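# Shelve each carton on its labelled rack board

## Task

Move every carton onto the rack board named on its label (A is the top board, B the bottom one), so it sits flat on its underside and does not rest on another carton. Any carton that falls, or slides down more than a few centimetres, means failure.

## Robot and tools

ROBOT. Two UR-style six-joint arms, left_arm and right_arm, each on its own carriage on one shared floor track. The track runs along y at x = 0. left_rail is always the carriage on the +y side and carries left_arm; right_rail carries right_arm. Each arm base sits at x = 0, y = its carriage position, z = 0.04 m, facing +x. Each arm has a 140 mm two-finger gripper. left_arm's fingers can fold when pushed near the palm or pressed tip-first on a surface, so grip with the outer quarter of its pads. right_arm's fingers are rigid.

FRAME. All positions are in metres in a table-fixed frame: table top at z = 0, +z up, +x the direction the arms face, +y to their left, y = 0 at mid-track. The table begins at x = 0.17. end_effector_position is the centre of the closed pads; fingertips extend about 33 mm past it when nearly closed, 9 mm when wide open. Fingers point along the gripper's +z and close along its y axis.

ROW FORMAT (shared by execute_actions and move). One flat list of 20 numbers, each in [-1, 1], covering both arms even if one idles: left_arm's shoulder pan, shoulder lift, elbow, wrist 1, wrist 2, wrist 3, then its gripper position, force_limit, speed, activate; then the same ten for right_arm. The six joint numbers are offsets, not poses: they count from the Joint targets shown when the call begins (not from the previous row), scaled so 1.0 = 1.481 rad for pan and lift and 2.222 rad for elbow and the three wrists. An offset that would push a joint more than 0.010 rad beyond its range is refused (pan, lift, wrists ±6.283 rad; elbow ±3.142). Gripper numbers are absolute commands: position +1 = fully open (140 mm), about -0.8 = pads touching, -1 = close until blocked; force_limit -1 to +1 (roughly 14 N to 58 N per pad on a narrow part with a slow close; faster closes squeeze harder); speed -1 to +1 (about 30 to 250 mm/s). activate stays 0; send 1 once only if fault reads 7 or 13. To leave a gripper unchanged, repeat its last position, force_limit and speed, since 0 is itself a command.

execute_actions: actions is a list holding one action (or empty to just look). The action may have rows (1 to 15 rows, each lasting one 1/30 s step), steps (1 to 450, default 15, at least the row count), until, and rail commands. After the last row the arms keep heading to that row's targets, so give far moves extra steps. cameras picks images (cam_low, cam_left_wrist, cam_right_wrist, or ["all"]).

RAILS: inside an action, {"left_rail": {...}} or {"right_rail": {...}} with position_m (absolute carriage y in metres; left_rail -0.8 to 1.5, right_rail -1.5 to 0.8), speed_m_s (0.01 to 1), acceleration_factor (0.1 to 1), or {"stop": true} alone. Then wait with e.g. {"steps": n, "until": {"left_rail": {"position_status": ["!=", "moving"]}}}. until accepts rail fields with "=", "!=", "<", "<=", ">", ">=" (numbers need a comparison), or {"all": {"status": "ended"}} / {"any": {"status": "ended"}}. Keep carriages 0.78 m or more apart. An arm rides along with its carriage; let it arrive before aiming the gripper at a scene point.

move: target is one 20-number row or a list of up to 15 rows, all offsets from the same starting Joint targets. Joints travel together along a path. speed: top joint speed in rad/s, 0.004 to 3.14, default 0.5 (one value or one per target). blend: corner rounding in rad, default 0 (stop at each). stop_force: 4 to 120 N, ends an arm's path when the wrist sensor feels that much push; use a slow speed for touching, omit it when lifting off. zero (with stop_force): re-zero the sensor first, default true. blocking=false returns early; then call wait or stop before new rows or moves. Result adds a move: line (done, off_target, moving, held, fault; limits=held).

wait: seconds 0 to 3600, sends nothing new. stop: brakes a running move (not the rails). zoom_image: camera plus region [x0, y0, x1, y1] in pixels, at most 504 by 504, from the latest image. zero_wrist_force: arm = left_arm or right_arm. read_manual: licence texts only. finished_scene: scene = the current scene's number; ends it irreversibly once the cartons stay placed without the robot.

RESULTS. Joint positions/velocities/targets: per arm, rail (m) then the six joints (rad). Joint targets is what later offsets count from. Tool commands shows current gripper commands. object_status: 0 moving, 1 blocked while opening, 2 blocked while closing (a grip), 3 reached position or pads met. position_measured in counts: 3 open, ~75 = 100 mm, ~139 = 60 mm, ~200 = 20 mm, ~230 closed. Wrist force/torque are in the gripper's own axes. Rail position_status: moving, done, stopped, contact_stop, time_out, stopped_with_arm, stopped_for_other_arm, stopped_for_other_carriage; position_answer taken or not_taken. Lines such as joint command not followed, joint sent to its limit, MOTOR HOT or fault messages flag trouble.

AVOID. About 150 N on any part of an arm, or joint torque past its limit (wrist joints only ~28 to 31 N m), stops that arm for 10 s; stiff arms fault if sent even slightly past a firm contact, so approach slowly. Arms or carriages touching each other, or closing a gripper on the other arm's fingers, can fail the scene. Do not drop cartons, release them while moving, or let anything leave the table (the track and the strip beside it count as off). Hold heavy parts near their middle and do not leave arms stretched or loaded for long, or motors overheat. Objects may get brief random nudges.

Each tool is called after "Emit:" as name(argument=value, ...) on one line, values as JSON.

## Session

Emit:
execute_actions(actions=[])

Scene clock: 0.00 s.
left_arm: end_effector_position=(+0.3563, +0.7786, +0.5790) position_measured=3 object_status=3 fault=0 end_effector_quat_wxyz=(+0.000, +0.000, +1.000, +0.000) | right_arm: end_effector_position=(+0.3563, -0.6214, +0.5790) position_measured=3 object_status=3 fault=0 end_effector_quat_wxyz=(+0.000, +0.000, +1.000, +0.000)
Joint positions: left_arm=[0.7 -0.281 -2.157 1.821 -1.235 -1.571 -0.28] | right_arm=[-0.7 -0.28 -2.157 1.821 -1.235 -1.571 -0.28]
Joint velocities: within noise
Joint torques (N m): no reading
Wrist force (N): no reading
Wrist torque (N m): no reading
Wrist force, peak (N): no reading
Joint targets: left_arm=[0.700 -0.281 -2.157 1.821 -1.235 -1.571 -0.280] | right_arm=[-0.700 -0.280 -2.157 1.821 -1.235 -1.571 -0.280]
Tool commands: left_gripper/position=+1.0 left_gripper/force_limit=+1.0 left_gripper/speed=+1.0 left_gripper/activate=+0.0 right_gripper/position=+1.0 right_gripper/force_limit=+1.0 right_gripper/speed=+1.0 right_gripper/activate=+0.0
left_rail: position_m=0.700 position_status=done
right_rail: position_m=-0.700 position_status=done

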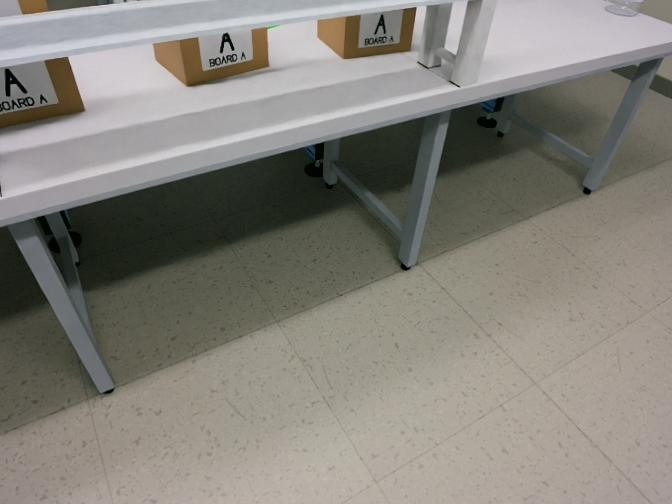

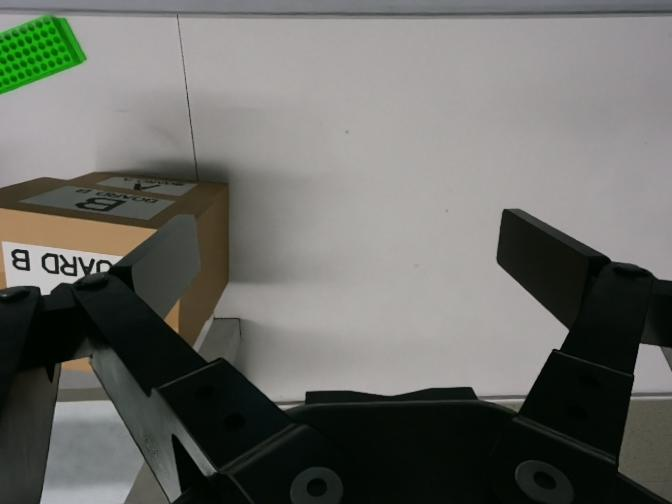

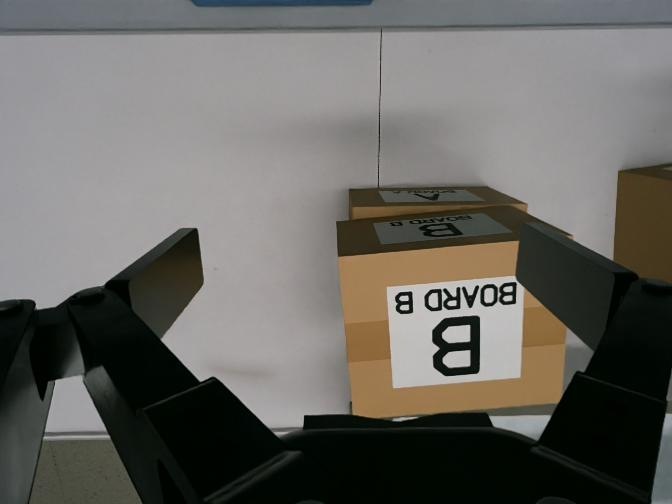

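Emit:
zoom_image(camera="cam_left_wrist", region=[0, 130, 340, 504])

Emit:
zoom_image(camera="cam_right_wrist", region=[300, 130, 672, 504])

Emit:
zoom_image(camera="cam_low", region=[0, 0, 504, 200])

Scaled by 1.348.

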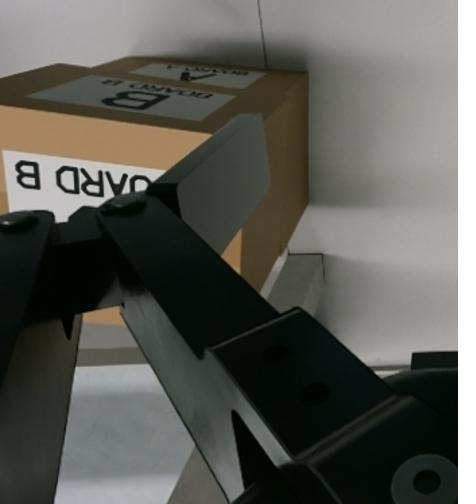

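Scaled by 1.348.

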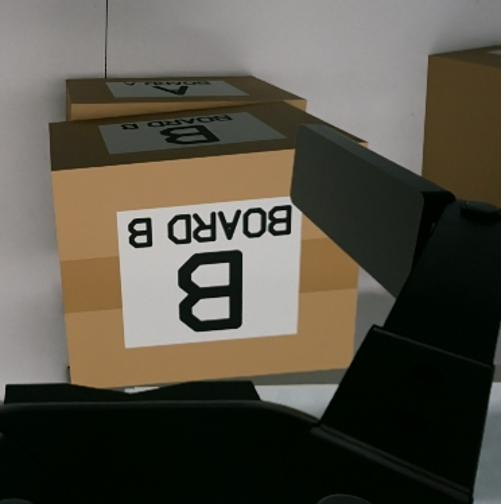

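Scaled by 1.000.

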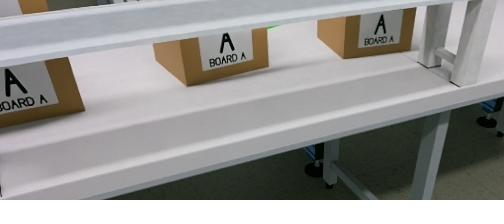

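Emit:
move(target=[0,0,0,-0.27,0,0,1,1,1,0,0,0,0,-0.27,0,0,1,1,1,0], speed=0.8, cameras=["cam_left_wrist","cam_right_wrist"])

Scene clock: 72.83 s.
left_arm: end_effector_position=(+0.5209, +0.7312, +0.7061) position_measured=3 object_status=3 fault=0 end_effector_quat_wxyz=(+0.284, +0.000, +0.955, -0.082) | right_arm: end_effector_position=(+0.5209, -0.6688, +0.7061) position_measured=3 object_status=3 fault=0 end_effector_quat_wxyz=(+0.284, +0.000, +0.955, -0.082)
Joint positions: left_arm=[0.7 -0.28 -2.157 1.821 -1.835 -1.571 -0.28] | right_arm=[-0.7 -0.281 -2.157 1.821 -1.835 -1.571 -0.28]
Joint torques (N m): left_arm=[-0.49 2.32 -51.95 -9.49 -0.2 -0.19] | right_arm=[-1.26 1.67 -44.2 -10.75 0.08 0.36]
Wrist force (N): left_arm=[0.0 0.6 -0.1] | right_arm=[0.6 0.2 0.9]
Wrist torque (N m): left_arm=[0.15 0.09 -0.09] | right_arm=[-0.08 -0.08 -0.25]
Wrist force, peak (N): left_arm=[-0.9 0.2 -0.9] | right_arm=[1.4 0.0 0.6]
Joint targets: left_arm=[0.700 -0.281 -2.157 1.821 -1.835 -1.571 -0.280] | right_arm=[-0.700 -0.280 -2.157 1.821 -1.835 -1.571 -0.280]
left_rail: position_m=0.700 position_status=done
right_rail: position_m=-0.700 position_status=done
move: done
cam_left_wrist: T_world_to_cam=[[0.03833, 0.9894, -0.14009, -0.63542], [0.60554, 0.08852, 0.79087, -0.94243], [0.79489, -0.11515, -0.59573, 0.27354]] pos_world=[0.3776, 0.7436, 0.81929]
cam_right_wrist: T_world_to_cam=[[0.05824, 0.98934, -0.13345, 0.73256], [0.62803, 0.06759, 0.77524, -0.82758], [0.776, -0.12896, -0.6174, 0.12157]] pos_world=[0.38275, -0.65314, 0.81439]

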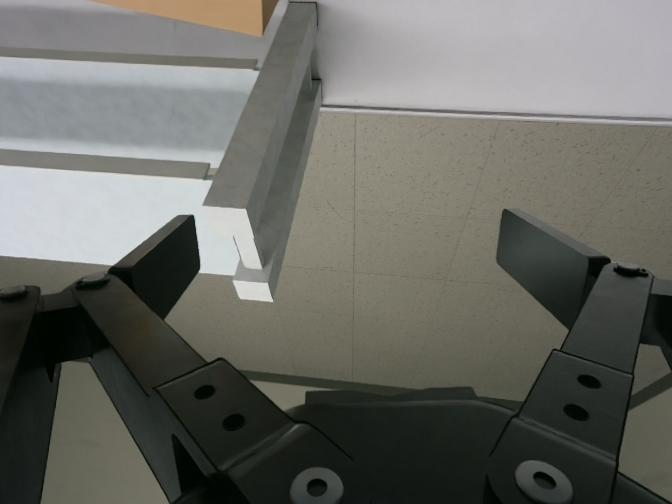

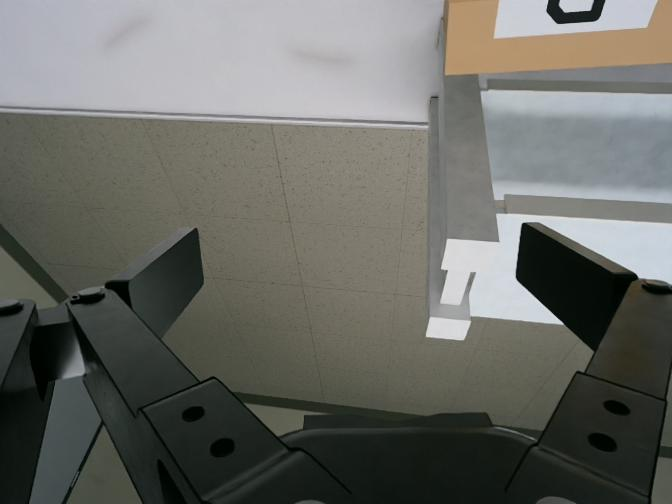

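Emit:
move(target=[0,0,0,0.2,0,0,1,1,1,0,0,0,0,0.2,0,0,1,1,1,0], speed=0.8)

Emit:
execute_actions(actions=[{"left_rail":{"position_m":0.41},"right_rail":{"position_m":-0.41},"steps":300,"until":{"all":{"status":"ended"}}}], cameras=["cam_left_wrist","cam_right_wrist"])

Scene clock: 104.67 s.
left_arm: end_effector_position=(+0.4057, +0.7644, +0.6017) position_measured=3 object_status=3 fault=0 end_effector_quat_wxyz=(+0.075, +0.000, +0.997, -0.022) | right_arm: end_effector_position=(+0.4057, -0.6356, +0.6017) position_measured=3 object_status=3 fault=0 end_effector_quat_wxyz=(+0.075, +0.000, +0.997, -0.022)
Joint positions: left_arm=[0.7 -0.281 -2.157 1.821 -1.391 -1.571 -0.28] | right_arm=[-0.7 -0.28 -2.157 1.821 -1.391 -1.571 -0.28]
Joint torques (N m): left_arm=[-2.92 2.96 -51.05 -0.98 0.33 -0.02] | right_arm=[-1.61 3.63 -43.61 -0.92 0.17 0.36]
Wrist force (N): left_arm=[0.0 0.2 -0.1] | right_arm=[0.4 0.1 0.3]
Wrist torque (N m): left_arm=[0.06 0.01 -0.03] | right_arm=[-0.02 -0.07 -0.06]
Wrist force, peak (N): left_arm=[1.1 0.4 1.0] | right_arm=[1.6 0.1 1.2]
Joint targets: left_arm=[0.700 -0.281 -2.157 1.821 -1.391 -1.571 -0.280] | right_arm=[-0.700 -0.280 -2.157 1.821 -1.391 -1.571 -0.280]
left_rail: position_m=0.700 position_status=done
right_rail: position_m=-0.700 position_status=done
move: done

Scene clock: 106.27 s.
left_arm: end_effector_position=(+0.4056, +0.4744, +0.6017) position_measured=3 object_status=3 fault=0 end_effector_quat_wxyz=(+0.075, +0.000, +0.997, -0.022) | right_arm: end_effector_position=(+0.4056, -0.3456, +0.6017) position_measured=3 object_status=3 fault=0 end_effector_quat_wxyz=(+0.075, +0.000, +0.997, -0.022)
Joint positions: left_arm=[0.41 -0.281 -2.157 1.821 -1.391 -1.571 -0.28] | right_arm=[-0.41 -0.28 -2.157 1.821 -1.391 -1.571 -0.28]
Joint torques (N m): left_arm=[-1.88 1.98 -50.21 -0.93 -0.01 0.02] | right_arm=[-0.5 3.46 -43.68 -0.96 0.22 0.28]
Wrist force (N): left_arm=[0.1 0.2 -0.1] | right_arm=[0.4 0.3 0.0]
Wrist torque (N m): left_arm=[0.06 -0.01 -0.02] | right_arm=[0.05 -0.08 -0.07]
Wrist force, peak (N): left_arm=[0.0 2.0 -0.1] | right_arm=[0.7 1.5 0.2]
Joint targets: left_arm=[0.410 -0.281 -2.157 1.821 -1.391 -1.571 -0.280] | right_arm=[-0.410 -0.280 -2.157 1.821 -1.391 -1.571 -0.280]
Tool commands: left_gripper/position=+1.0 left_gripper/force_limit=+1.0 left_gripper/speed=+1.0 left_gripper/activate=+0.0 right_gripper/position=+1.0 right_gripper/force_limit=+1.0 right_gripper/speed=+1.0 right_gripper/activate=+0.0
left_rail: position_m=0.410 position_status=done
right_rail: position_m=-0.410 position_status=done
cam_left_wrist: T_world_to_cam=[[0.00255, 0.99969, -0.02465, -0.45147], [0.88019, 0.00945, 0.47453, -0.65089], [0.47462, -0.0229, -0.87989, 0.53054]] pos_world=[0.32225, 0.46963, 0.76456]
cam_right_wrist: T_world_to_cam=[[0.02343, 0.99936, -0.02687, 0.35913], [0.89363, -0.00889, 0.44871, -0.6338], [0.44818, -0.03452, -0.89327, 0.51985]] pos_world=[0.32498, -0.34658, 0.75841]

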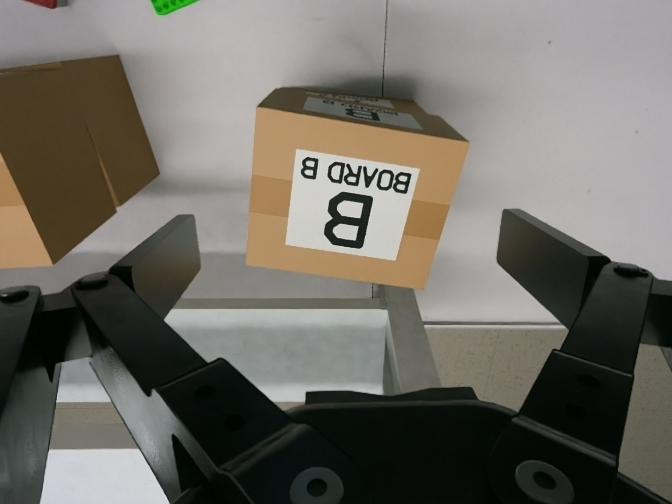

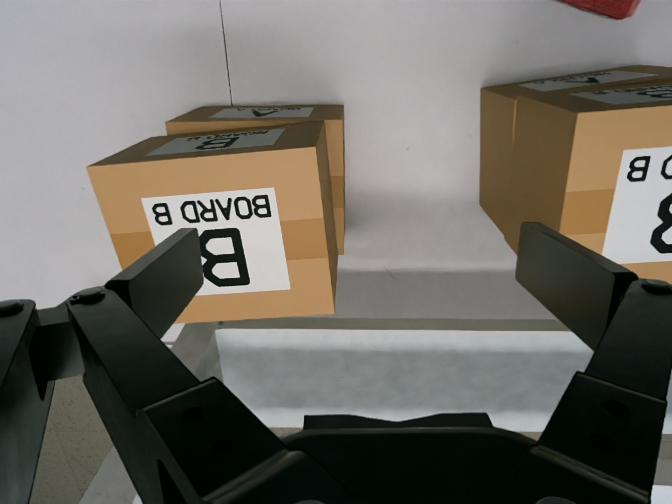

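Emit:
execute_actions(actions=[{"left_rail":{"position_m":0.75},"right_rail":{"position_m":-0.04},"steps":300,"until":{"all":{"status":"ended"}}}], cameras=["cam_right_wrist"])

Scene clock: 112.63 s.
left_arm: end_effector_position=(+0.4056, +0.8144, +0.6017) position_measured=3 object_status=3 fault=0 end_effector_quat_wxyz=(+0.075, +0.000, +0.997, -0.022) | right_arm: end_effector_position=(+0.4056, -0.1394, +0.6017) position_measured=3 object_status=3 fault=0 end_effector_quat_wxyz=(+0.075, +0.000, +0.997, -0.022)
Joint positions: left_arm=[0.75 -0.281 -2.157 1.821 -1.391 -1.571 -0.28] | right_arm=[-0.204 -0.28 -2.157 1.821 -1.391 -1.571 -0.28]
Joint torques (N m): left_arm=[-1.86 3.03 -51.57 -1.95 0.26 0.01] | right_arm=[-1.17 2.06 -44.11 -2.56 0.34 0.4]
Wrist force (N): left_arm=[0.1 0.2 0.1] | right_arm=[0.3 0.3 0.3]
Wrist torque (N m): left_arm=[0.06 -0.02 -0.02] | right_arm=[0.04 -0.05 -0.07]
Wrist force, peak (N): left_arm=[0.2 -1.8 0.1] | right_arm=[0.0 4.3 0.1]
Joint targets: left_arm=[0.750 -0.281 -2.157 1.821 -1.391 -1.571 -0.280] | right_arm=[-0.204 -0.280 -2.157 1.821 -1.391 -1.571 -0.280]
Tool commands: left_gripper/position=+1.0 left_gripper/force_limit=+1.0 left_gripper/speed=+1.0 left_gripper/activate=+0.0 right_gripper/position=+1.0 right_gripper/force_limit=+1.0 right_gripper/speed=+1.0 right_gripper/activate=+0.0
left_rail: position_m=0.750 position_status=done
right_rail: position_m=-0.204 position_status=stopped_for_other_carriage position_answer=taken
cam_right_wrist: T_world_to_cam=[[0.02343, 0.99936, -0.02687, 0.15296], [0.89363, -0.00889, 0.44871, -0.63197], [0.44818, -0.03452, -0.89327, 0.52697]] pos_world=[0.32498, -0.14028, 0.75841]

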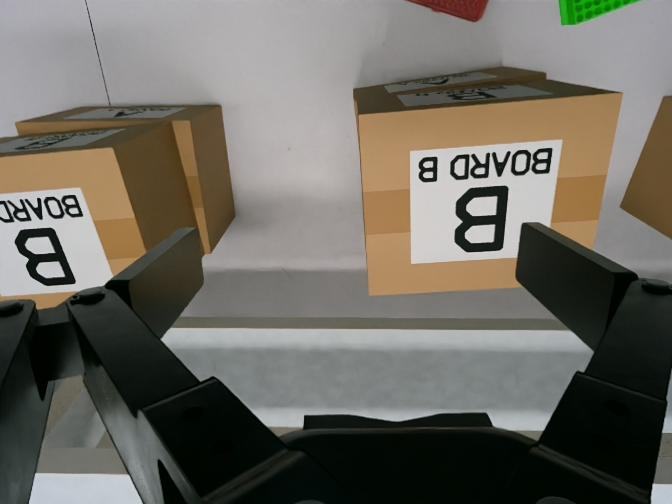

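Emit:
zoom_image(camera="cam_right_wrist", region=[336, 50, 672, 302])

Emit:
zoom_image(camera="cam_right_wrist", region=[0, 80, 336, 332])

Scaled by 1.500.

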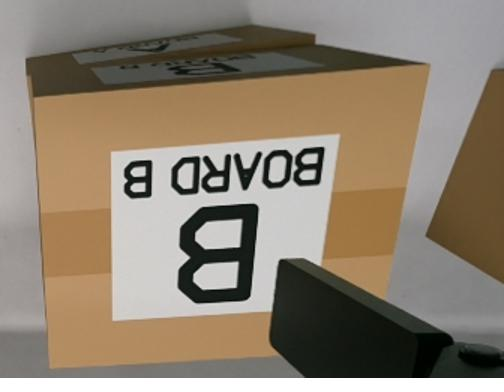

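Scaled by 1.500.

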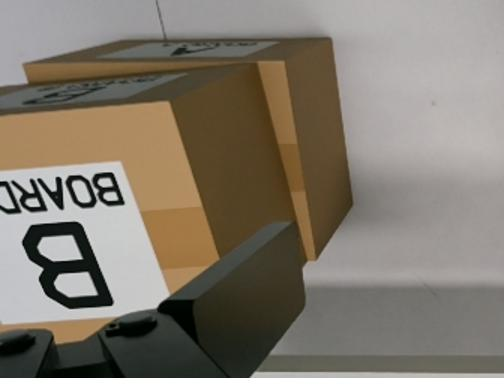

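Emit:
move(target=[0,0,0,-0.135,0,0,1,1,1,0,0,0,0,-0.135,0,0,1,1,1,0], speed=0.8, cameras=["cam_left_wrist","cam_right_wrist"])

Emit:
execute_actions(actions=[{"left_rail":{"position_m":0.45},"right_rail":{"position_m":-0.58},"steps":300,"until":{"all":{"status":"ended"}}}], cameras=["cam_left_wrist","cam_right_wrist"])

Scene clock: 278.27 s.
left_arm: end_effector_position=(+0.4885, +0.7905, +0.6664) position_measured=3 object_status=3 fault=0 end_effector_quat_wxyz=(+0.217, +0.000, +0.974, -0.062) | right_arm: end_effector_position=(+0.4885, -0.1633, +0.6664) position_measured=3 object_status=3 fault=0 end_effector_quat_wxyz=(+0.217, +0.000, +0.974, -0.062)
Joint positions: left_arm=[0.75 -0.28 -2.157 1.821 -1.69 -1.571 -0.28] | right_arm=[-0.204 -0.281 -2.157 1.821 -1.69 -1.571 -0.28]
Joint torques (N m): left_arm=[-2.63 2.55 -50.79 -9.99 0.45 -0.6] | right_arm=[-1.13 1.32 -44.47 -10.52 0.03 0.23]
Wrist force (N): left_arm=[0.3 0.7 -0.1] | right_arm=[0.9 0.4 0.4]
Wrist torque (N m): left_arm=[0.18 0.01 -0.07] | right_arm=[0.01 -0.16 -0.17]
Wrist force, peak (N): left_arm=[-0.7 0.3 -1.2] | right_arm=[1.5 0.3 0.9]
Joint targets: left_arm=[0.750 -0.281 -2.157 1.821 -1.691 -1.571 -0.280] | right_arm=[-0.204 -0.280 -2.157 1.821 -1.691 -1.571 -0.280]
left_rail: position_m=0.750 position_status=done
right_rail: position_m=-0.204 position_status=stopped_for_other_carriage position_answer=taken
move: done
cam_left_wrist: T_world_to_cam=[[0.02131, 0.99429, -0.10458, -0.71769], [0.70935, 0.05867, 0.70241, -0.86484], [0.70453, -0.08915, -0.70405, 0.37832]] pos_world=[0.36223, 0.79807, 0.79877]
cam_right_wrist: T_world_to_cam=[[0.04199, 0.99403, -0.10073, 0.21591], [0.72939, 0.03841, 0.68302, -0.80344], [0.68281, -0.10215, -0.72342, 0.30791]] pos_world=[0.3667, -0.15231, 0.79326]

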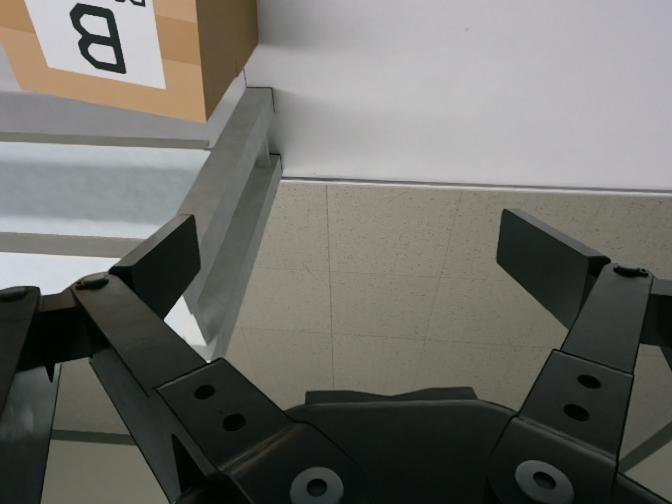

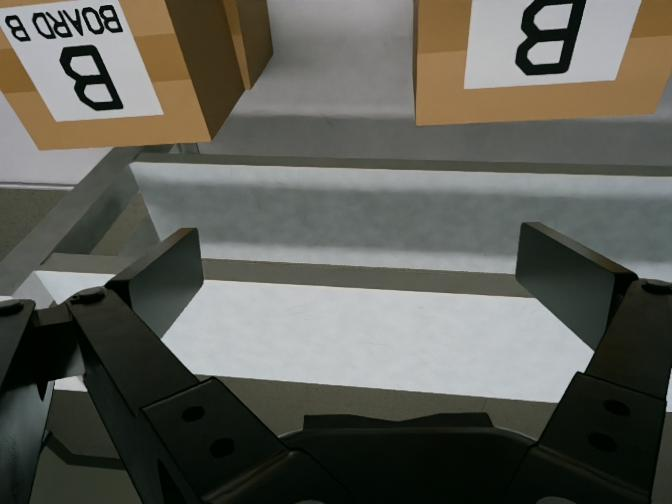

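Scene clock: 280.03 s.
left_arm: end_effector_position=(+0.4886, +0.4905, +0.6665) position_measured=3 object_status=3 fault=0 end_effector_quat_wxyz=(+0.217, +0.000, +0.974, -0.063) | right_arm: end_effector_position=(+0.4886, -0.5395, +0.6665) position_measured=3 object_status=3 fault=0 end_effector_quat_wxyz=(+0.217, +0.000, +0.974, -0.063)
Joint positions: left_arm=[0.45 -0.28 -2.157 1.821 -1.691 -1.571 -0.28] | right_arm=[-0.58 -0.28 -2.157 1.821 -1.691 -1.571 -0.28]
Joint torques (N m): left_arm=[-2.75 3.47 -50.38 -8.98 0.3 -0.21] | right_arm=[-0.28 1.08 -44.16 -10.33 -0.07 0.33]
Wrist force (N): left_arm=[0.2 0.7 -0.3] | right_arm=[0.6 0.2 0.2]
Wrist torque (N m): left_arm=[0.18 0.02 -0.07] | right_arm=[-0.03 -0.09 -0.18]
Wrist force, peak (N): left_arm=[0.2 2.8 -0.4] | right_arm=[0.5 2.5 0.4]
Joint targets: left_arm=[0.450 -0.281 -2.157 1.821 -1.691 -1.571 -0.280] | right_arm=[-0.580 -0.280 -2.157 1.821 -1.691 -1.571 -0.280]
Tool commands: left_gripper/position=+1.0 left_gripper/force_limit=+1.0 left_gripper/speed=+1.0 left_gripper/activate=+0.0 right_gripper/position=+1.0 right_gripper/force_limit=+1.0 right_gripper/speed=+1.0 right_gripper/activate=+0.0
left_rail: position_m=0.450 position_status=done
right_rail: position_m=-0.580 position_status=done
cam_left_wrist: T_world_to_cam=[[0.02133, 0.99429, -0.10458, -0.41942], [0.70925, 0.05867, 0.70251, -0.84735], [0.70463, -0.08915, -0.70395, 0.35138]] pos_world=[0.36233, 0.49807, 0.79877]
cam_right_wrist: T_world_to_cam=[[0.04193, 0.99402, -0.10079, 0.58994], [0.7293, 0.0385, 0.68312, -0.78904], [0.68291, -0.10215, -0.72332, 0.26944]] pos_world=[0.3667, -0.52851, 0.79336]

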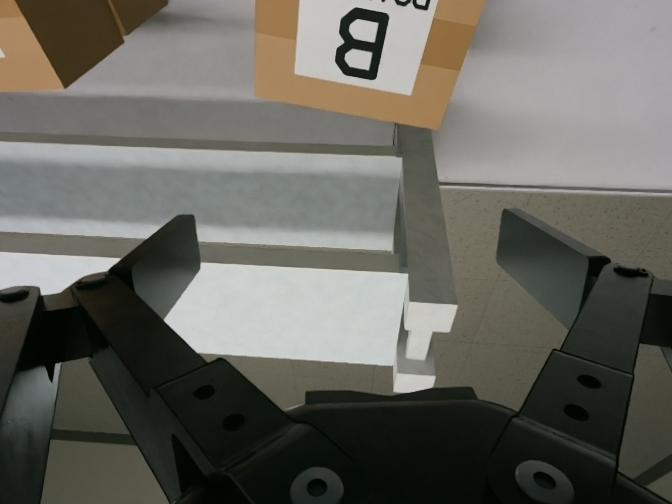

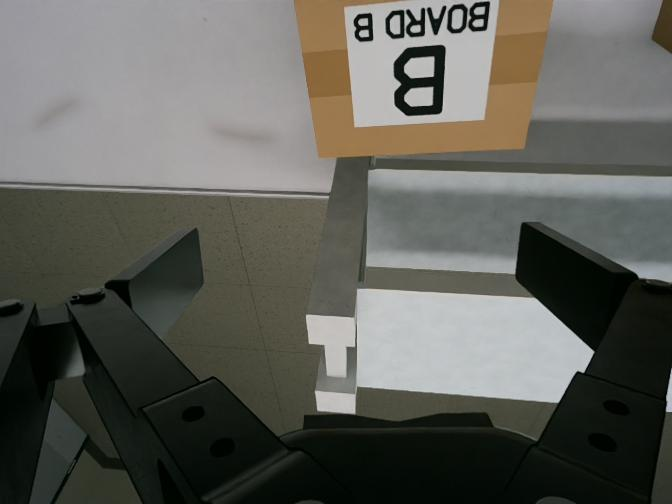

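Emit:
zoom_image(camera="cam_left_wrist", region=[200, 90, 480, 400])

Emit:
zoom_image(camera="cam_right_wrist", region=[290, 120, 600, 430])

Scaled by 1.626.

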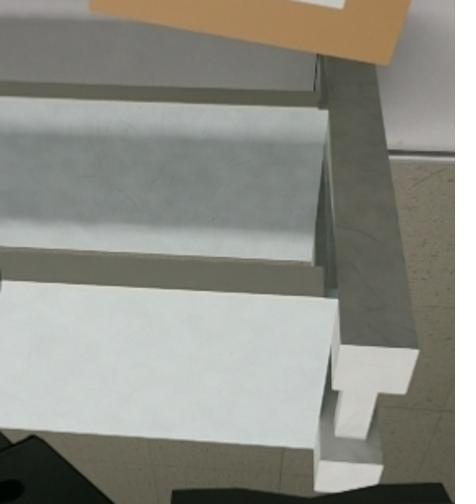

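Scaled by 1.626.

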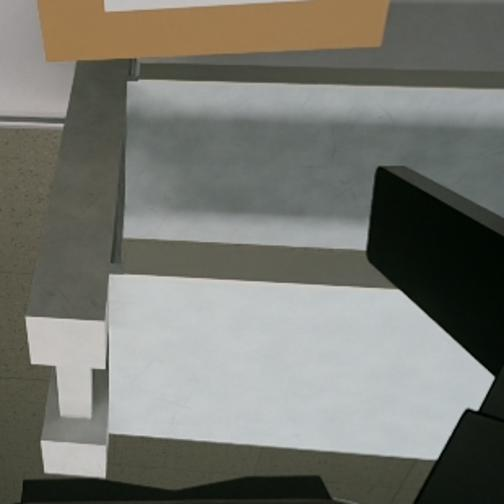

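Emit:
execute_actions(actions=[{"left_rail":{"position_m":0.70},"right_rail":{"position_m":-0.95},"steps":300,"until":{"all":{"status":"ended"}}}])

Emit:
move(target=[0.1897,0.025,0.1256,0.311,-0.5981,0.396,-1,1,0,0,0.1891,0.0385,0.1256,0.311,0.617,-0.279,-1,1,0,0], speed=0.8)

Scene clock: 489.17 s.
left_arm: end_effector_position=(+0.4886, +0.7405, +0.6665) position_measured=3 object_status=3 fault=0 end_effector_quat_wxyz=(+0.217, +0.000, +0.974, -0.063) | right_arm: end_effector_position=(+0.4886, -0.9095, +0.6665) position_measured=3 object_status=3 fault=0 end_effector_quat_wxyz=(+0.217, +0.000, +0.974, -0.063)
Joint positions: left_arm=[0.7 -0.28 -2.157 1.821 -1.691 -1.571 -0.28] | right_arm=[-0.95 -0.281 -2.157 1.821 -1.691 -1.571 -0.28]
Joint torques (N m): left_arm=[-2.71 3.23 -49.71 -6.98 0.25 -0.53] | right_arm=[0.06 0.18 -44.69 -8.29 -0.1 0.38]
Wrist force (N): left_arm=[0.2 0.4 -0.3] | right_arm=[0.7 0.4 0.3]
Wrist torque (N m): left_arm=[0.11 0.03 -0.07] | right_arm=[0.03 -0.12 -0.17]
Wrist force, peak (N): left_arm=[0.1 2.1 -0.6] | right_arm=[0.7 1.7 0.1]
Joint targets: left_arm=[0.700 -0.281 -2.157 1.821 -1.691 -1.571 -0.280] | right_arm=[-0.950 -0.280 -2.157 1.821 -1.691 -1.571 -0.280]
Tool commands: left_gripper/position=+1.0 left_gripper/force_limit=+1.0 left_gripper/speed=+1.0 left_gripper/activate=+0.0 right_gripper/position=+1.0 right_gripper/force_limit=+1.0 right_gripper/speed=+1.0 right_gripper/activate=+0.0
left_rail: position_m=0.700 position_status=done
right_rail: position_m=-0.950 position_status=done

Scene clock: 491.60 s.
left_arm: end_effector_position=(+0.3111, +0.5437, +0.6224) position_measured=233 object_status=3 fault=0 end_effector_quat_wxyz=(-0.029, +0.063, +0.773, -0.630) | right_arm: end_effector_position=(+0.3268, -0.4422, +0.6278) position_measured=233 object_status=3 fault=0 end_effector_quat_wxyz=(+0.068, -0.162, +0.746, +0.642)
Joint positions: left_arm=[0.7 0 -2.12 2.1 -1 -2.9 0.599] | right_arm=[-0.95 0 -2.1 2.1 -1 -0.2 -0.9]
Joint torques (N m): left_arm=[11.98 19.59 -41.62 -0.01 -6.1 2.58] | right_arm=[11.94 8.49 -36.37 -0.03 7.29 -1.85]
Wrist force (N): left_arm=[-0.5 1.4 -0.1] | right_arm=[0.5 1.3 1.0]
Wrist torque (N m): left_arm=[-0.01 0.11 0.24] | right_arm=[0.54 -0.21 0.08]
Wrist force, peak (N): left_arm=[-0.5 2.1 -0.3] | right_arm=[0.8 -3.8 -0.9]
Joint targets: left_arm=[0.700 0.001 -2.120 2.100 -0.999 -2.900 0.599] | right_arm=[-0.950 0.000 -2.100 2.100 -0.999 -0.200 -0.900]
left_rail: position_m=0.700 position_status=done
right_rail: position_m=-0.950 position_status=done
move: done

Emit:
move(target=[-0.0005,0.02498,0.09977,0.3422,-0.4229,0.4374,-1,1,0,0,0,0.0328,0.0929,0.3348,0.4042,-0.3019,-1,1,0,0], speed=0.8, cameras=["cam_left_wrist","cam_right_wrist"])

Scene clock: 503.80 s.
left_arm: end_effector_position=(+0.4740, +0.6130, +0.4999) position_measured=233 object_status=3 fault=0 end_effector_quat_wxyz=(+0.242, -0.241, +0.665, -0.665) | right_arm: end_effector_position=(+0.4890, -0.5151, +0.5000) position_measured=233 object_status=3 fault=0 end_effector_quat_wxyz=(+0.242, +0.242, +0.664, +0.664)
Joint positions: left_arm=[0.7 0 -2.083 2.322 -0.239 -3.839 1.571] | right_arm=[-0.95 0 -2.051 2.306 -0.256 0.698 -1.571]
Joint torques (N m): left_arm=[-14.16 17.76 -38.59 0.81 -2.37 2.93] | right_arm=[9.82 8.45 -34.03 1.77 3.78 -2.17]
Wrist force (N): left_arm=[-0.5 1.7 -0.2] | right_arm=[0.8 0.9 0.6]
Wrist torque (N m): left_arm=[0.00 0.14 0.25] | right_arm=[0.43 -0.39 0.15]
Wrist force, peak (N): left_arm=[-1.1 3.4 -0.8] | right_arm=[1.0 1.7 1.1]
Joint targets: left_arm=[0.700 0.000 -2.083 2.322 -0.239 -3.839 1.571] | right_arm=[-0.950 0.000 -2.051 2.306 -0.256 0.698 -1.571]
left_rail: position_m=0.700 position_status=done
right_rail: position_m=-0.950 position_status=done
move: done
cam_left_wrist: T_world_to_cam=[[-0.0094, 0.0155, -0.99984, 0.50369], [0.50417, 0.86356, 0.00865, -0.77651], [0.86355, -0.50401, -0.01594, 0.09035]] pos_world=[0.31821, 0.70829, 0.51176]
cam_right_wrist: T_world_to_cam=[[0.00814, -0.02403, 0.99968, -0.50928], [0.52874, -0.84842, -0.0247, -0.68152], [0.84874, 0.52877, 0.0058, 0.03051]] pos_world=[0.33859, -0.60659, 0.49211]

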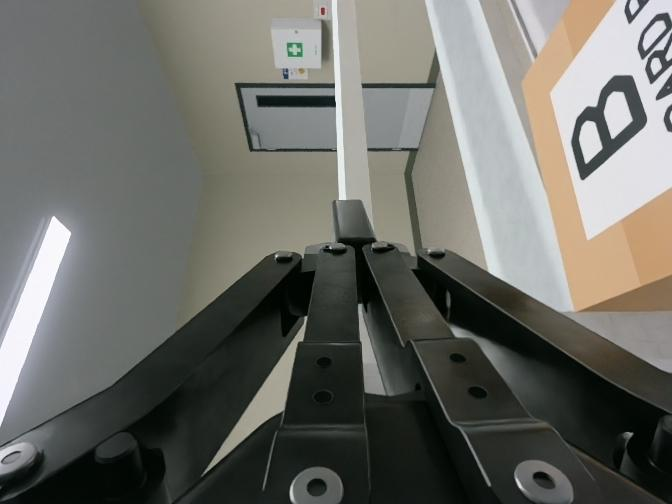

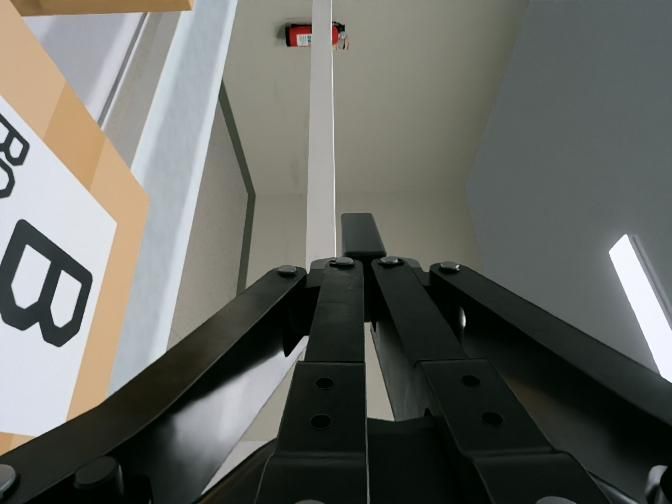

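Emit:
zoom_image(camera="cam_left_wrist", region=[290, 0, 490, 210])

Emit:
zoom_image(camera="cam_right_wrist", region=[160, 0, 370, 210])

Scaled by 2.400.

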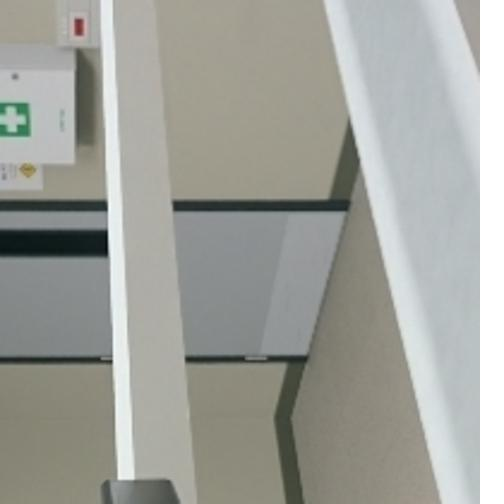

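Scaled by 2.400.

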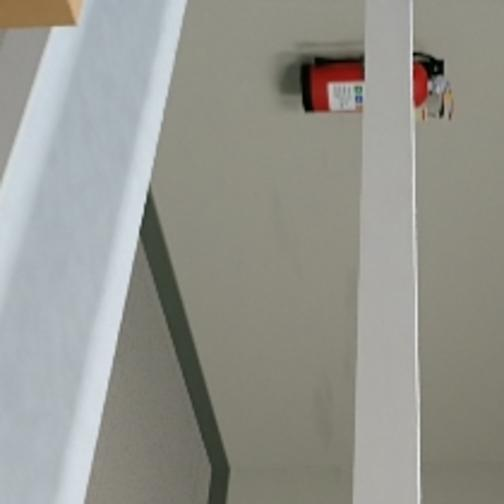

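Emit:
execute_actions(actions=[{"left_rail":{"position_m":0.272},"right_rail":{"position_m":-0.620},"steps":300,"until":{"all":{"status":"ended"}}}])

Emit:
move(target=[0,0.22194,0.13812,-0.28593,0,0,-1,1,0,0,0,0.22167,0.13506,-0.28218,0,0,-1,1,0,0], speed=0.4, stop_force=20, cameras=["cam_left_wrist","cam_right_wrist"])

Scene clock: 547.47 s.
left_arm: end_effector_position=(+0.4740, +0.1851, +0.4998) position_measured=233 object_status=3 fault=0 end_effector_quat_wxyz=(+0.242, -0.241, +0.665, -0.664) | right_arm: end_effector_position=(+0.4891, -0.1852, +0.5000) position_measured=233 object_status=3 fault=0 end_effector_quat_wxyz=(+0.242, +0.242, +0.664, +0.664)
Joint positions: left_arm=[0.272 0 -2.083 2.322 -0.239 -3.839 1.571] | right_arm=[-0.62 0 -2.051 2.306 -0.256 0.698 -1.571]
Joint torques (N m): left_arm=[-11.89 16.54 -42.84 0.43 -0.26 2.47] | right_arm=[9.69 7.45 -37.8 0.51 1.6 -2.2]
Wrist force (N): left_arm=[-0.7 1.8 0.1] | right_arm=[0.9 1.3 0.5]
Wrist torque (N m): left_arm=[0.03 0.18 0.25] | right_arm=[0.50 -0.39 0.14]
Wrist force, peak (N): left_arm=[-1.6 1.8 -1.0] | right_arm=[1.7 1.3 1.3]
Joint targets: left_arm=[0.272 0.000 -2.083 2.322 -0.239 -3.839 1.571] | right_arm=[-0.620 0.000 -2.051 2.306 -0.256 0.698 -1.571]
Tool commands: left_gripper/position=-1.0 left_gripper/force_limit=+1.0 left_gripper/speed=+0.0 left_gripper/activate=+0.0 right_gripper/position=-1.0 right_gripper/force_limit=+1.0 right_gripper/speed=+0.0 right_gripper/activate=+0.0
left_rail: position_m=0.272 position_status=done
right_rail: position_m=-0.620 position_status=done

Scene clock: 550.33 s.
left_arm: end_effector_position=(+0.4737, +0.1851, +0.2647) position_measured=233 object_status=3 fault=0 end_effector_quat_wxyz=(+0.242, -0.242, +0.665, -0.664) | right_arm: end_effector_position=(+0.4887, -0.1852, +0.2644) position_measured=233 object_status=3 fault=0 end_effector_quat_wxyz=(+0.242, +0.242, +0.665, +0.664)
Joint positions: left_arm=[0.272 0 -1.754 2.629 -0.874 -3.839 1.571] | right_arm=[-0.62 0 -1.723 2.607 -0.883 0.698 -1.571]
Joint torques (N m): left_arm=[-8.69 6.34 -21.86 -5.21 1.31 2.18] | right_arm=[8.84 -6.61 -20.23 -6.05 -0.72 -2.21]
Wrist force (N): left_arm=[-0.5 1.7 0.1] | right_arm=[0.7 1.2 0.2]
Wrist torque (N m): left_arm=[0.02 0.15 0.24] | right_arm=[0.47 -0.31 0.18]
Wrist force, peak (N): left_arm=[-0.6 2.7 0.0] | right_arm=[0.8 2.3 0.0]
Joint targets: left_arm=[0.272 0.000 -1.754 2.629 -0.874 -3.839 1.571] | right_arm=[-0.620 0.000 -1.723 2.607 -0.883 0.698 -1.571]
left_rail: position_m=0.272 position_status=done
right_rail: position_m=-0.620 position_status=done
move: done
cam_left_wrist: T_world_to_cam=[[-0.00981, 0.01562, -0.99983, 0.27546], [0.50402, 0.86365, 0.00855, -0.40468], [0.86363, -0.50386, -0.01634, -0.12881]] pos_world=[0.31791, 0.28029, 0.27676]
cam_right_wrist: T_world_to_cam=[[0.0096, -0.02393, 0.99967, -0.26638], [0.52851, -0.84855, -0.02539, -0.40697], [0.84887, 0.52858, 0.0045, -0.14213]] pos_world=[0.3383, -0.27659, 0.2566]

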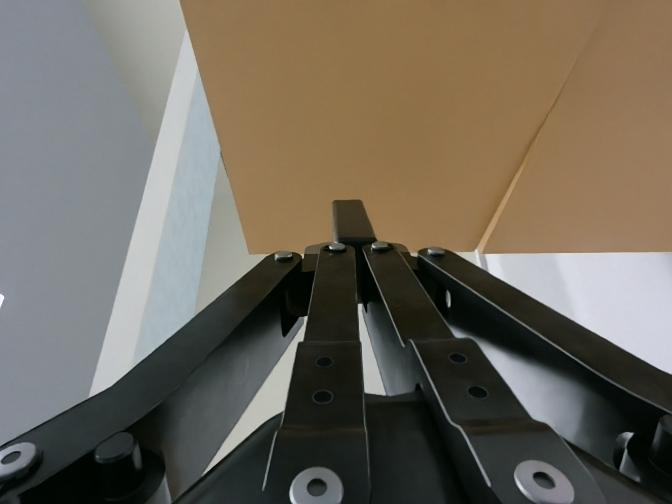

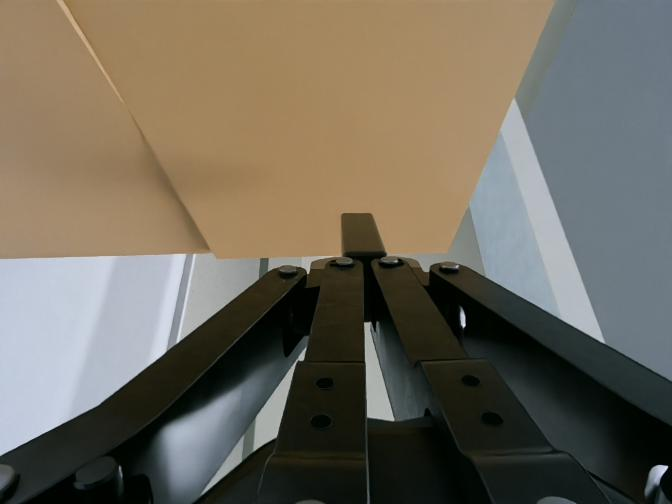

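Emit:
move(target=[0,-0.00729,0.00333,0.00153,0,0,-1,1,0,0,0,-0.00716,0.00333,0.00144,0,0,-1,1,0,0], speed=0.2)

Emit:
execute_actions(actions=[{"left_rail":{"position_m":0.252,"speed_m_s":0.02,"acceleration_factor":0.3},"right_rail":{"position_m":-0.605,"speed_m_s":0.02,"acceleration_factor":0.3},"steps":100,"until":{"all":{"status":"ended"}}}])

Emit:
zero_wrist_force(arm="left_arm")

Emit:
zero_wrist_force(arm="right_arm")

Emit:
execute_actions(actions=[{"left_rail":{"position_m":0.245},"right_rail":{"position_m":-0.598},"steps":100,"until":{"all":{"status":"ended"}}}])

Scene clock: 577.83 s.
left_arm: end_effector_position=(+0.4688, +0.1851, +0.2647) position_measured=233 object_status=3 fault=0 end_effector_quat_wxyz=(+0.242, -0.242, +0.665, -0.664) | right_arm: end_effector_position=(+0.4838, -0.1852, +0.2645) position_measured=233 object_status=3 fault=0 end_effector_quat_wxyz=(+0.242, +0.242, +0.665, +0.664)
Joint positions: left_arm=[0.272 0 -1.765 2.636 -0.871 -3.839 1.571] | right_arm=[-0.62 0 -1.733 2.614 -0.879 0.698 -1.571]
Joint torques (N m): left_arm=[-6.45 -38.06 -22.99 0.96 1.81 2.7] | right_arm=[5.92 -26.49 -20.11 1.34 -2.25 -1.9]
Wrist force (N): left_arm=[-0.5 1.7 -0.1] | right_arm=[0.7 1.6 0.3]
Wrist torque (N m): left_arm=[0.02 0.14 0.25] | right_arm=[0.57 -0.31 0.19]
Wrist force, peak (N): left_arm=[-1.2 1.8 0.5] | right_arm=[1.0 1.7 0.3]
Joint targets: left_arm=[0.272 0.000 -1.765 2.636 -0.871 -3.839 1.571] | right_arm=[-0.620 0.000 -1.733 2.614 -0.879 0.698 -1.571]
left_rail: position_m=0.272 position_status=done
right_rail: position_m=-0.620 position_status=done
move: done

Scene clock: 579.17 s.
left_arm: end_effector_position=(+0.4687, +0.1651, +0.2647) position_measured=233 object_status=3 fault=0 end_effector_quat_wxyz=(+0.242, -0.242, +0.665, -0.664) | right_arm: end_effector_position=(+0.4837, -0.1702, +0.2645) position_measured=233 object_status=3 fault=0 end_effector_quat_wxyz=(+0.242, +0.242, +0.665, +0.664)
Joint positions: left_arm=[0.252 0 -1.765 2.636 -0.871 -3.839 1.571] | right_arm=[-0.605 0 -1.733 2.614 -0.879 0.698 -1.571]
Joint torques (N m): left_arm=[-2.11 -36.99 -22.58 1.14 1.66 3.04] | right_arm=[6.39 -28.63 -19.92 1.46 -1.97 -2.09]
Wrist force (N): left_arm=[-0.4 1.8 -0.1] | right_arm=[0.5 1.1 0.3]
Wrist torque (N m): left_arm=[0.07 0.13 0.25] | right_arm=[0.45 -0.26 0.19]
Wrist force, peak (N): left_arm=[-0.9 2.0 -0.4] | right_arm=[1.1 1.6 0.7]
Joint targets: left_arm=[0.252 0.000 -1.765 2.636 -0.871 -3.839 1.571] | right_arm=[-0.605 0.000 -1.733 2.614 -0.879 0.698 -1.571]
Tool commands: left_gripper/position=-1.0 left_gripper/force_limit=+1.0 left_gripper/speed=+0.0 left_gripper/activate=+0.0 right_gripper/position=-1.0 right_gripper/force_limit=+1.0 right_gripper/speed=+0.0 right_gripper/activate=+0.0
left_rail: position_m=0.252 speed_m_s=0.02 position_status=done
right_rail: position_m=-0.605 speed_m_s=0.02 position_status=done

Wrist force sensor zeroed.

Wrist force sensor zeroed.

Scene clock: 579.87 s.
left_arm: end_effector_position=(+0.4687, +0.1581, +0.2647) position_measured=233 object_status=3 fault=0 end_effector_quat_wxyz=(+0.242, -0.242, +0.665, -0.664) | right_arm: end_effector_position=(+0.4837, -0.1632, +0.2645) position_measured=233 object_status=3 fault=0 end_effector_quat_wxyz=(+0.242, +0.242, +0.665, +0.664)
Joint positions: left_arm=[0.245 0 -1.765 2.636 -0.871 -3.839 1.571] | right_arm=[-0.598 0 -1.733 2.614 -0.879 0.698 -1.571]
Joint torques (N m): left_arm=[-3.33 -36.8 -22.37 1.22 1.57 2.85] | right_arm=[6.68 -28.29 -20.03 1.63 -2.11 -2.04]
Wrist force (N, zeroed by zero_wrist_force): left_arm=[-0.1 0.0 0.1] | right_arm=[0.3 0.2 0.3]
Wrist torque (N m, zeroed by zero_wrist_force): left_arm=[-0.01 0.03 0.00] | right_arm=[0.04 -0.08 0.00]
Wrist force, peak (N, zeroed by zero_wrist_force): left_arm=[-0.4 0.1 -0.4] | right_arm=[0.6 0.4 0.1]
Joint targets: left_arm=[0.245 0.000 -1.765 2.636 -0.871 -3.839 1.571] | right_arm=[-0.598 0.000 -1.733 2.614 -0.879 0.698 -1.571]
Tool commands: left_gripper/position=-1.0 left_gripper/force_limit=+1.0 left_gripper/speed=+0.0 left_gripper/activate=+0.0 right_gripper/position=-1.0 right_gripper/force_limit=+1.0 right_gripper/speed=+0.0 right_gripper/activate=+0.0
left_rail: position_m=0.245 speed_m_s=0.02 position_status=done
right_rail: position_m=-0.598 speed_m_s=0.02 position_status=done

Emit:
execute_actions(actions=[{"left_rail":{"position_m":0.242},"right_rail":{"position_m":-0.595},"steps":60,"until":{"all":{"status":"ended"}}}])

Emit:
execute_actions(actions=[{"left_rail":{"position_m":0.240},"right_rail":{"position_m":-0.593},"steps":60,"until":{"all":{"status":"ended"}}}])

Scene clock: 587.17 s.
left_arm: end_effector_position=(+0.4687, +0.1551, +0.2647) position_measured=233 object_status=3 fault=0 end_effector_quat_wxyz=(+0.242, -0.242, +0.665, -0.664) | right_arm: end_effector_position=(+0.4837, -0.1602, +0.2645) position_measured=233 object_status=3 fault=0 end_effector_quat_wxyz=(+0.242, +0.242, +0.665, +0.664)
Joint positions: left_arm=[0.242 0 -1.765 2.636 -0.871 -3.839 1.571] | right_arm=[-0.595 0 -1.733 2.614 -0.879 0.698 -1.571]
Joint torques (N m): left_arm=[1.03 -35 -23.72 0.73 1.81 2.44] | right_arm=[5.43 -27.94 -20.88 1.51 -1.9 -2.31]
Wrist force (N, zeroed by zero_wrist_force): left_arm=[-1.4 -2.0 -4.4] | right_arm=[0.3 0.0 0.0]
Wrist torque (N m, zeroed by zero_wrist_force): left_arm=[-0.04 0.04 -0.02] | right_arm=[0.01 -0.06 0.00]
Wrist force, peak (N, zeroed by zero_wrist_force): left_arm=[-1.3 -1.9 -6.1] | right_arm=[0.7 0.3 0.2]
Joint targets: left_arm=[0.242 0.000 -1.765 2.636 -0.871 -3.839 1.571] | right_arm=[-0.595 0.000 -1.733 2.614 -0.879 0.698 -1.571]
Tool commands: left_gripper/position=-1.0 left_gripper/force_limit=+1.0 left_gripper/speed=+0.0 left_gripper/activate=+0.0 right_gripper/position=-1.0 right_gripper/force_limit=+1.0 right_gripper/speed=+0.0 right_gripper/activate=+0.0
left_rail: position_m=0.242 speed_m_s=0.02 position_status=done
right_rail: position_m=-0.595 speed_m_s=0.02 position_status=done

Scene clock: 587.60 s.
left_arm: end_effector_position=(+0.4687, +0.1531, +0.2647) position_measured=233 object_status=3 fault=0 end_effector_quat_wxyz=(+0.242, -0.242, +0.665, -0.664) | right_arm: end_effector_position=(+0.4837, -0.1582, +0.2645) position_measured=233 object_status=3 fault=0 end_effector_quat_wxyz=(+0.242, +0.242, +0.665, +0.664)
Joint positions: left_arm=[0.24 0 -1.765 2.636 -0.871 -3.839 1.571] | right_arm=[-0.593 0 -1.733 2.614 -0.879 0.698 -1.571]
Joint torques (N m): left_arm=[2.75 -34.57 -25.45 0.66 1.51 2.3] | right_arm=[3.67 -27.91 -21.67 1.13 -2.11 -1.88]
Wrist force (N, zeroed by zero_wrist_force): left_arm=[-1.1 -2.3 -6.0] | right_arm=[-1.3 1.4 -4.0]
Wrist torque (N m, zeroed by zero_wrist_force): left_arm=[0.01 0.06 -0.03] | right_arm=[0.07 -0.03 0.01]
Wrist force, peak (N, zeroed by zero_wrist_force): left_arm=[-1.0 -2.7 -6.3] | right_arm=[-1.3 1.4 -4.0]
Joint targets: left_arm=[0.240 0.000 -1.765 2.636 -0.871 -3.839 1.571] | right_arm=[-0.593 0.000 -1.733 2.614 -0.879 0.698 -1.571]
Tool commands: left_gripper/position=-1.0 left_gripper/force_limit=+1.0 left_gripper/speed=+0.0 left_gripper/activate=+0.0 right_gripper/position=-1.0 right_gripper/force_limit=+1.0 right_gripper/speed=+0.0 right_gripper/activate=+0.0
left_rail: position_m=0.240 speed_m_s=0.02 position_status=done
right_rail: position_m=-0.593 speed_m_s=0.02 position_status=done

Emit:
execute_actions(actions=[{"left_rail":{"position_m":0.239},"right_rail":{"position_m":-0.592},"steps":60,"until":{"all":{"status":"ended"}}}])

Emit:
execute_actions(actions=[{"left_rail":{"position_m":0.238},"right_rail":{"position_m":-0.591},"steps":60,"until":{"all":{"status":"ended"}}}])

Scene clock: 593.80 s.
left_arm: end_effector_position=(+0.4687, +0.1521, +0.2647) position_measured=233 object_status=3 fault=0 end_effector_quat_wxyz=(+0.242, -0.242, +0.665, -0.664) | right_arm: end_effector_position=(+0.4837, -0.1572, +0.2645) position_measured=233 object_status=3 fault=0 end_effector_quat_wxyz=(+0.242, +0.242, +0.665, +0.664)
Joint positions: left_arm=[0.239 0 -1.765 2.636 -0.871 -3.839 1.571] | right_arm=[-0.592 0 -1.733 2.614 -0.879 0.698 -1.571]
Joint torques (N m): left_arm=[5.34 -26.25 -37.29 -0.69 0.99 2.44] | right_arm=[2.2 -19.27 -31.46 0.49 -1.9 -2.08]
Wrist force (N, zeroed by zero_wrist_force): left_arm=[-1.7 -2.4 -7.4] | right_arm=[-1.4 1.9 -6.6]
Wrist torque (N m, zeroed by zero_wrist_force): left_arm=[0.04 0.06 -0.04] | right_arm=[0.08 0.00 0.02]
Wrist force, peak (N, zeroed by zero_wrist_force): left_arm=[-1.9 -2.3 -9.2] | right_arm=[-1.3 1.5 -7.1]
Joint targets: left_arm=[0.239 0.000 -1.765 2.636 -0.871 -3.839 1.571] | right_arm=[-0.592 0.000 -1.733 2.614 -0.879 0.698 -1.571]
Tool commands: left_gripper/position=-1.0 left_gripper/force_limit=+1.0 left_gripper/speed=+0.0 left_gripper/activate=+0.0 right_gripper/position=-1.0 right_gripper/force_limit=+1.0 right_gripper/speed=+0.0 right_gripper/activate=+0.0
left_rail: position_m=0.239 speed_m_s=0.02 position_status=done
right_rail: position_m=-0.592 speed_m_s=0.02 position_status=done

Scene clock: 594.17 s.
left_arm: end_effector_position=(+0.4687, +0.1511, +0.2647) position_measured=233 object_status=3 fault=0 end_effector_quat_wxyz=(+0.242, -0.242, +0.665, -0.664) | right_arm: end_effector_position=(+0.4837, -0.1562, +0.2645) position_measured=233 object_status=3 fault=0 end_effector_quat_wxyz=(+0.242, +0.242, +0.665, +0.664)
Joint positions: left_arm=[0.238 0 -1.765 2.636 -0.871 -3.839 1.571] | right_arm=[-0.591 0 -1.733 2.614 -0.879 0.698 -1.571]
Joint torques (N m): left_arm=[5.1 -26.3 -38.3 -0.75 1.64 2.6] | right_arm=[3.57 -18.01 -32.49 0.58 -1.89 -2.02]
Wrist force (N, zeroed by zero_wrist_force): left_arm=[-1.5 -2.3 -7.3] | right_arm=[-1.4 0.9 -6.2]
Wrist torque (N m, zeroed by zero_wrist_force): left_arm=[0.07 0.02 -0.04] | right_arm=[0.06 0.02 0.01]
Wrist force, peak (N, zeroed by zero_wrist_force): left_arm=[-1.9 -2.4 -9.5] | right_arm=[-1.7 1.4 -8.0]
Joint targets: left_arm=[0.238 0.000 -1.765 2.636 -0.871 -3.839 1.571] | right_arm=[-0.591 0.000 -1.733 2.614 -0.879 0.698 -1.571]
Tool commands: left_gripper/position=-1.0 left_gripper/force_limit=+1.0 left_gripper/speed=+0.0 left_gripper/activate=+0.0 right_gripper/position=-1.0 right_gripper/force_limit=+1.0 right_gripper/speed=+0.0 right_gripper/activate=+0.0
left_rail: position_m=0.238 speed_m_s=0.02 position_status=done
right_rail: position_m=-0.591 speed_m_s=0.02 position_status=done

Emit:
execute_actions(actions=[{"left_rail":{"position_m":0.236},"right_rail":{"position_m":-0.589},"steps":60,"until":{"all":{"status":"ended"}}}], cameras=["cam_left_wrist","cam_right_wrist"])

Scene clock: 599.30 s.
left_arm: end_effector_position=(+0.4687, +0.1491, +0.2648) position_measured=233 object_status=3 fault=0 end_effector_quat_wxyz=(+0.242, -0.242, +0.665, -0.664) | right_arm: end_effector_position=(+0.4837, -0.1542, +0.2645) position_measured=233 object_status=3 fault=0 end_effector_quat_wxyz=(+0.242, +0.242, +0.665, +0.664)
Joint positions: left_arm=[0.236 0 -1.765 2.636 -0.871 -3.839 1.571] | right_arm=[-0.589 0 -1.733 2.614 -0.879 0.698 -1.571]
Joint torques (N m): left_arm=[-0.19 -16.33 -43.02 -2.58 1.07 2.21] | right_arm=[1.16 -9.7 -35.17 0.01 -1.48 -2.08]
Wrist force (N, zeroed by zero_wrist_force): left_arm=[-11.5 -3.6 -21.4] | right_arm=[-13.5 3.0 -19.5]
Wrist torque (N m, zeroed by zero_wrist_force): left_arm=[0.05 -0.20 -0.04] | right_arm=[0.05 -0.17 0.03]
Wrist force, peak (N, zeroed by zero_wrist_force): left_arm=[-11.5 -3.6 -21.4] | right_arm=[-13.5 3.0 -19.5]
Joint targets: left_arm=[0.236 0.000 -1.765 2.636 -0.871 -3.839 1.571] | right_arm=[-0.589 0.000 -1.733 2.614 -0.879 0.698 -1.571]
Tool commands: left_gripper/position=-1.0 left_gripper/force_limit=+1.0 left_gripper/speed=+0.0 left_gripper/activate=+0.0 right_gripper/position=-1.0 right_gripper/force_limit=+1.0 right_gripper/speed=+0.0 right_gripper/activate=+0.0
left_rail: position_m=0.236 speed_m_s=0.02 position_status=done
right_rail: position_m=-0.589 speed_m_s=0.02 position_status=done
cam_left_wrist: T_world_to_cam=[[-0.0098, 0.01562, -0.99983, 0.27597], [0.50398, 0.86367, 0.00855, -0.37114], [0.86366, -0.50381, -0.01634, -0.1426]] pos_world=[0.31291, 0.24439, 0.27676]
cam_right_wrist: T_world_to_cam=[[0.0096, -0.02393, 0.99967, -0.26579], [0.52851, -0.84855, -0.02539, -0.37802], [0.84887, 0.52858, 0.0045, -0.15427]] pos_world=[0.3333, -0.24559, 0.2568]

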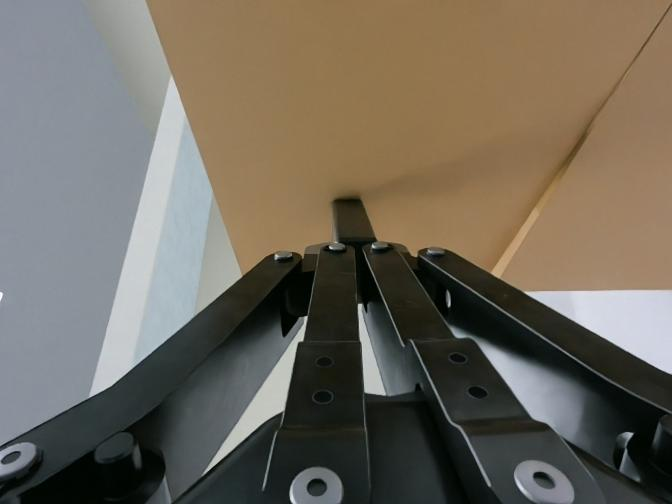

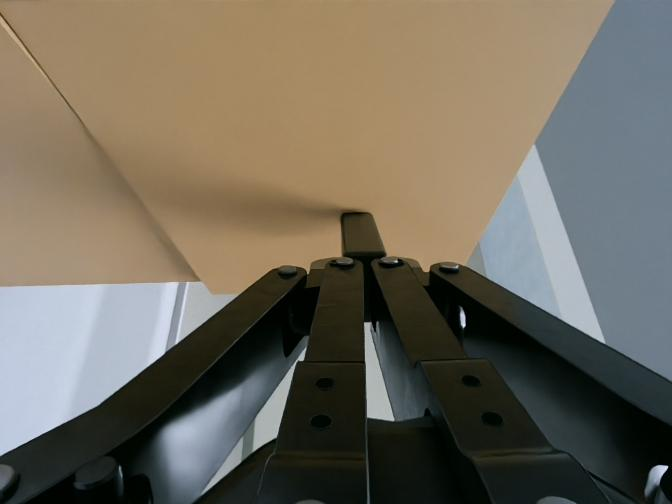

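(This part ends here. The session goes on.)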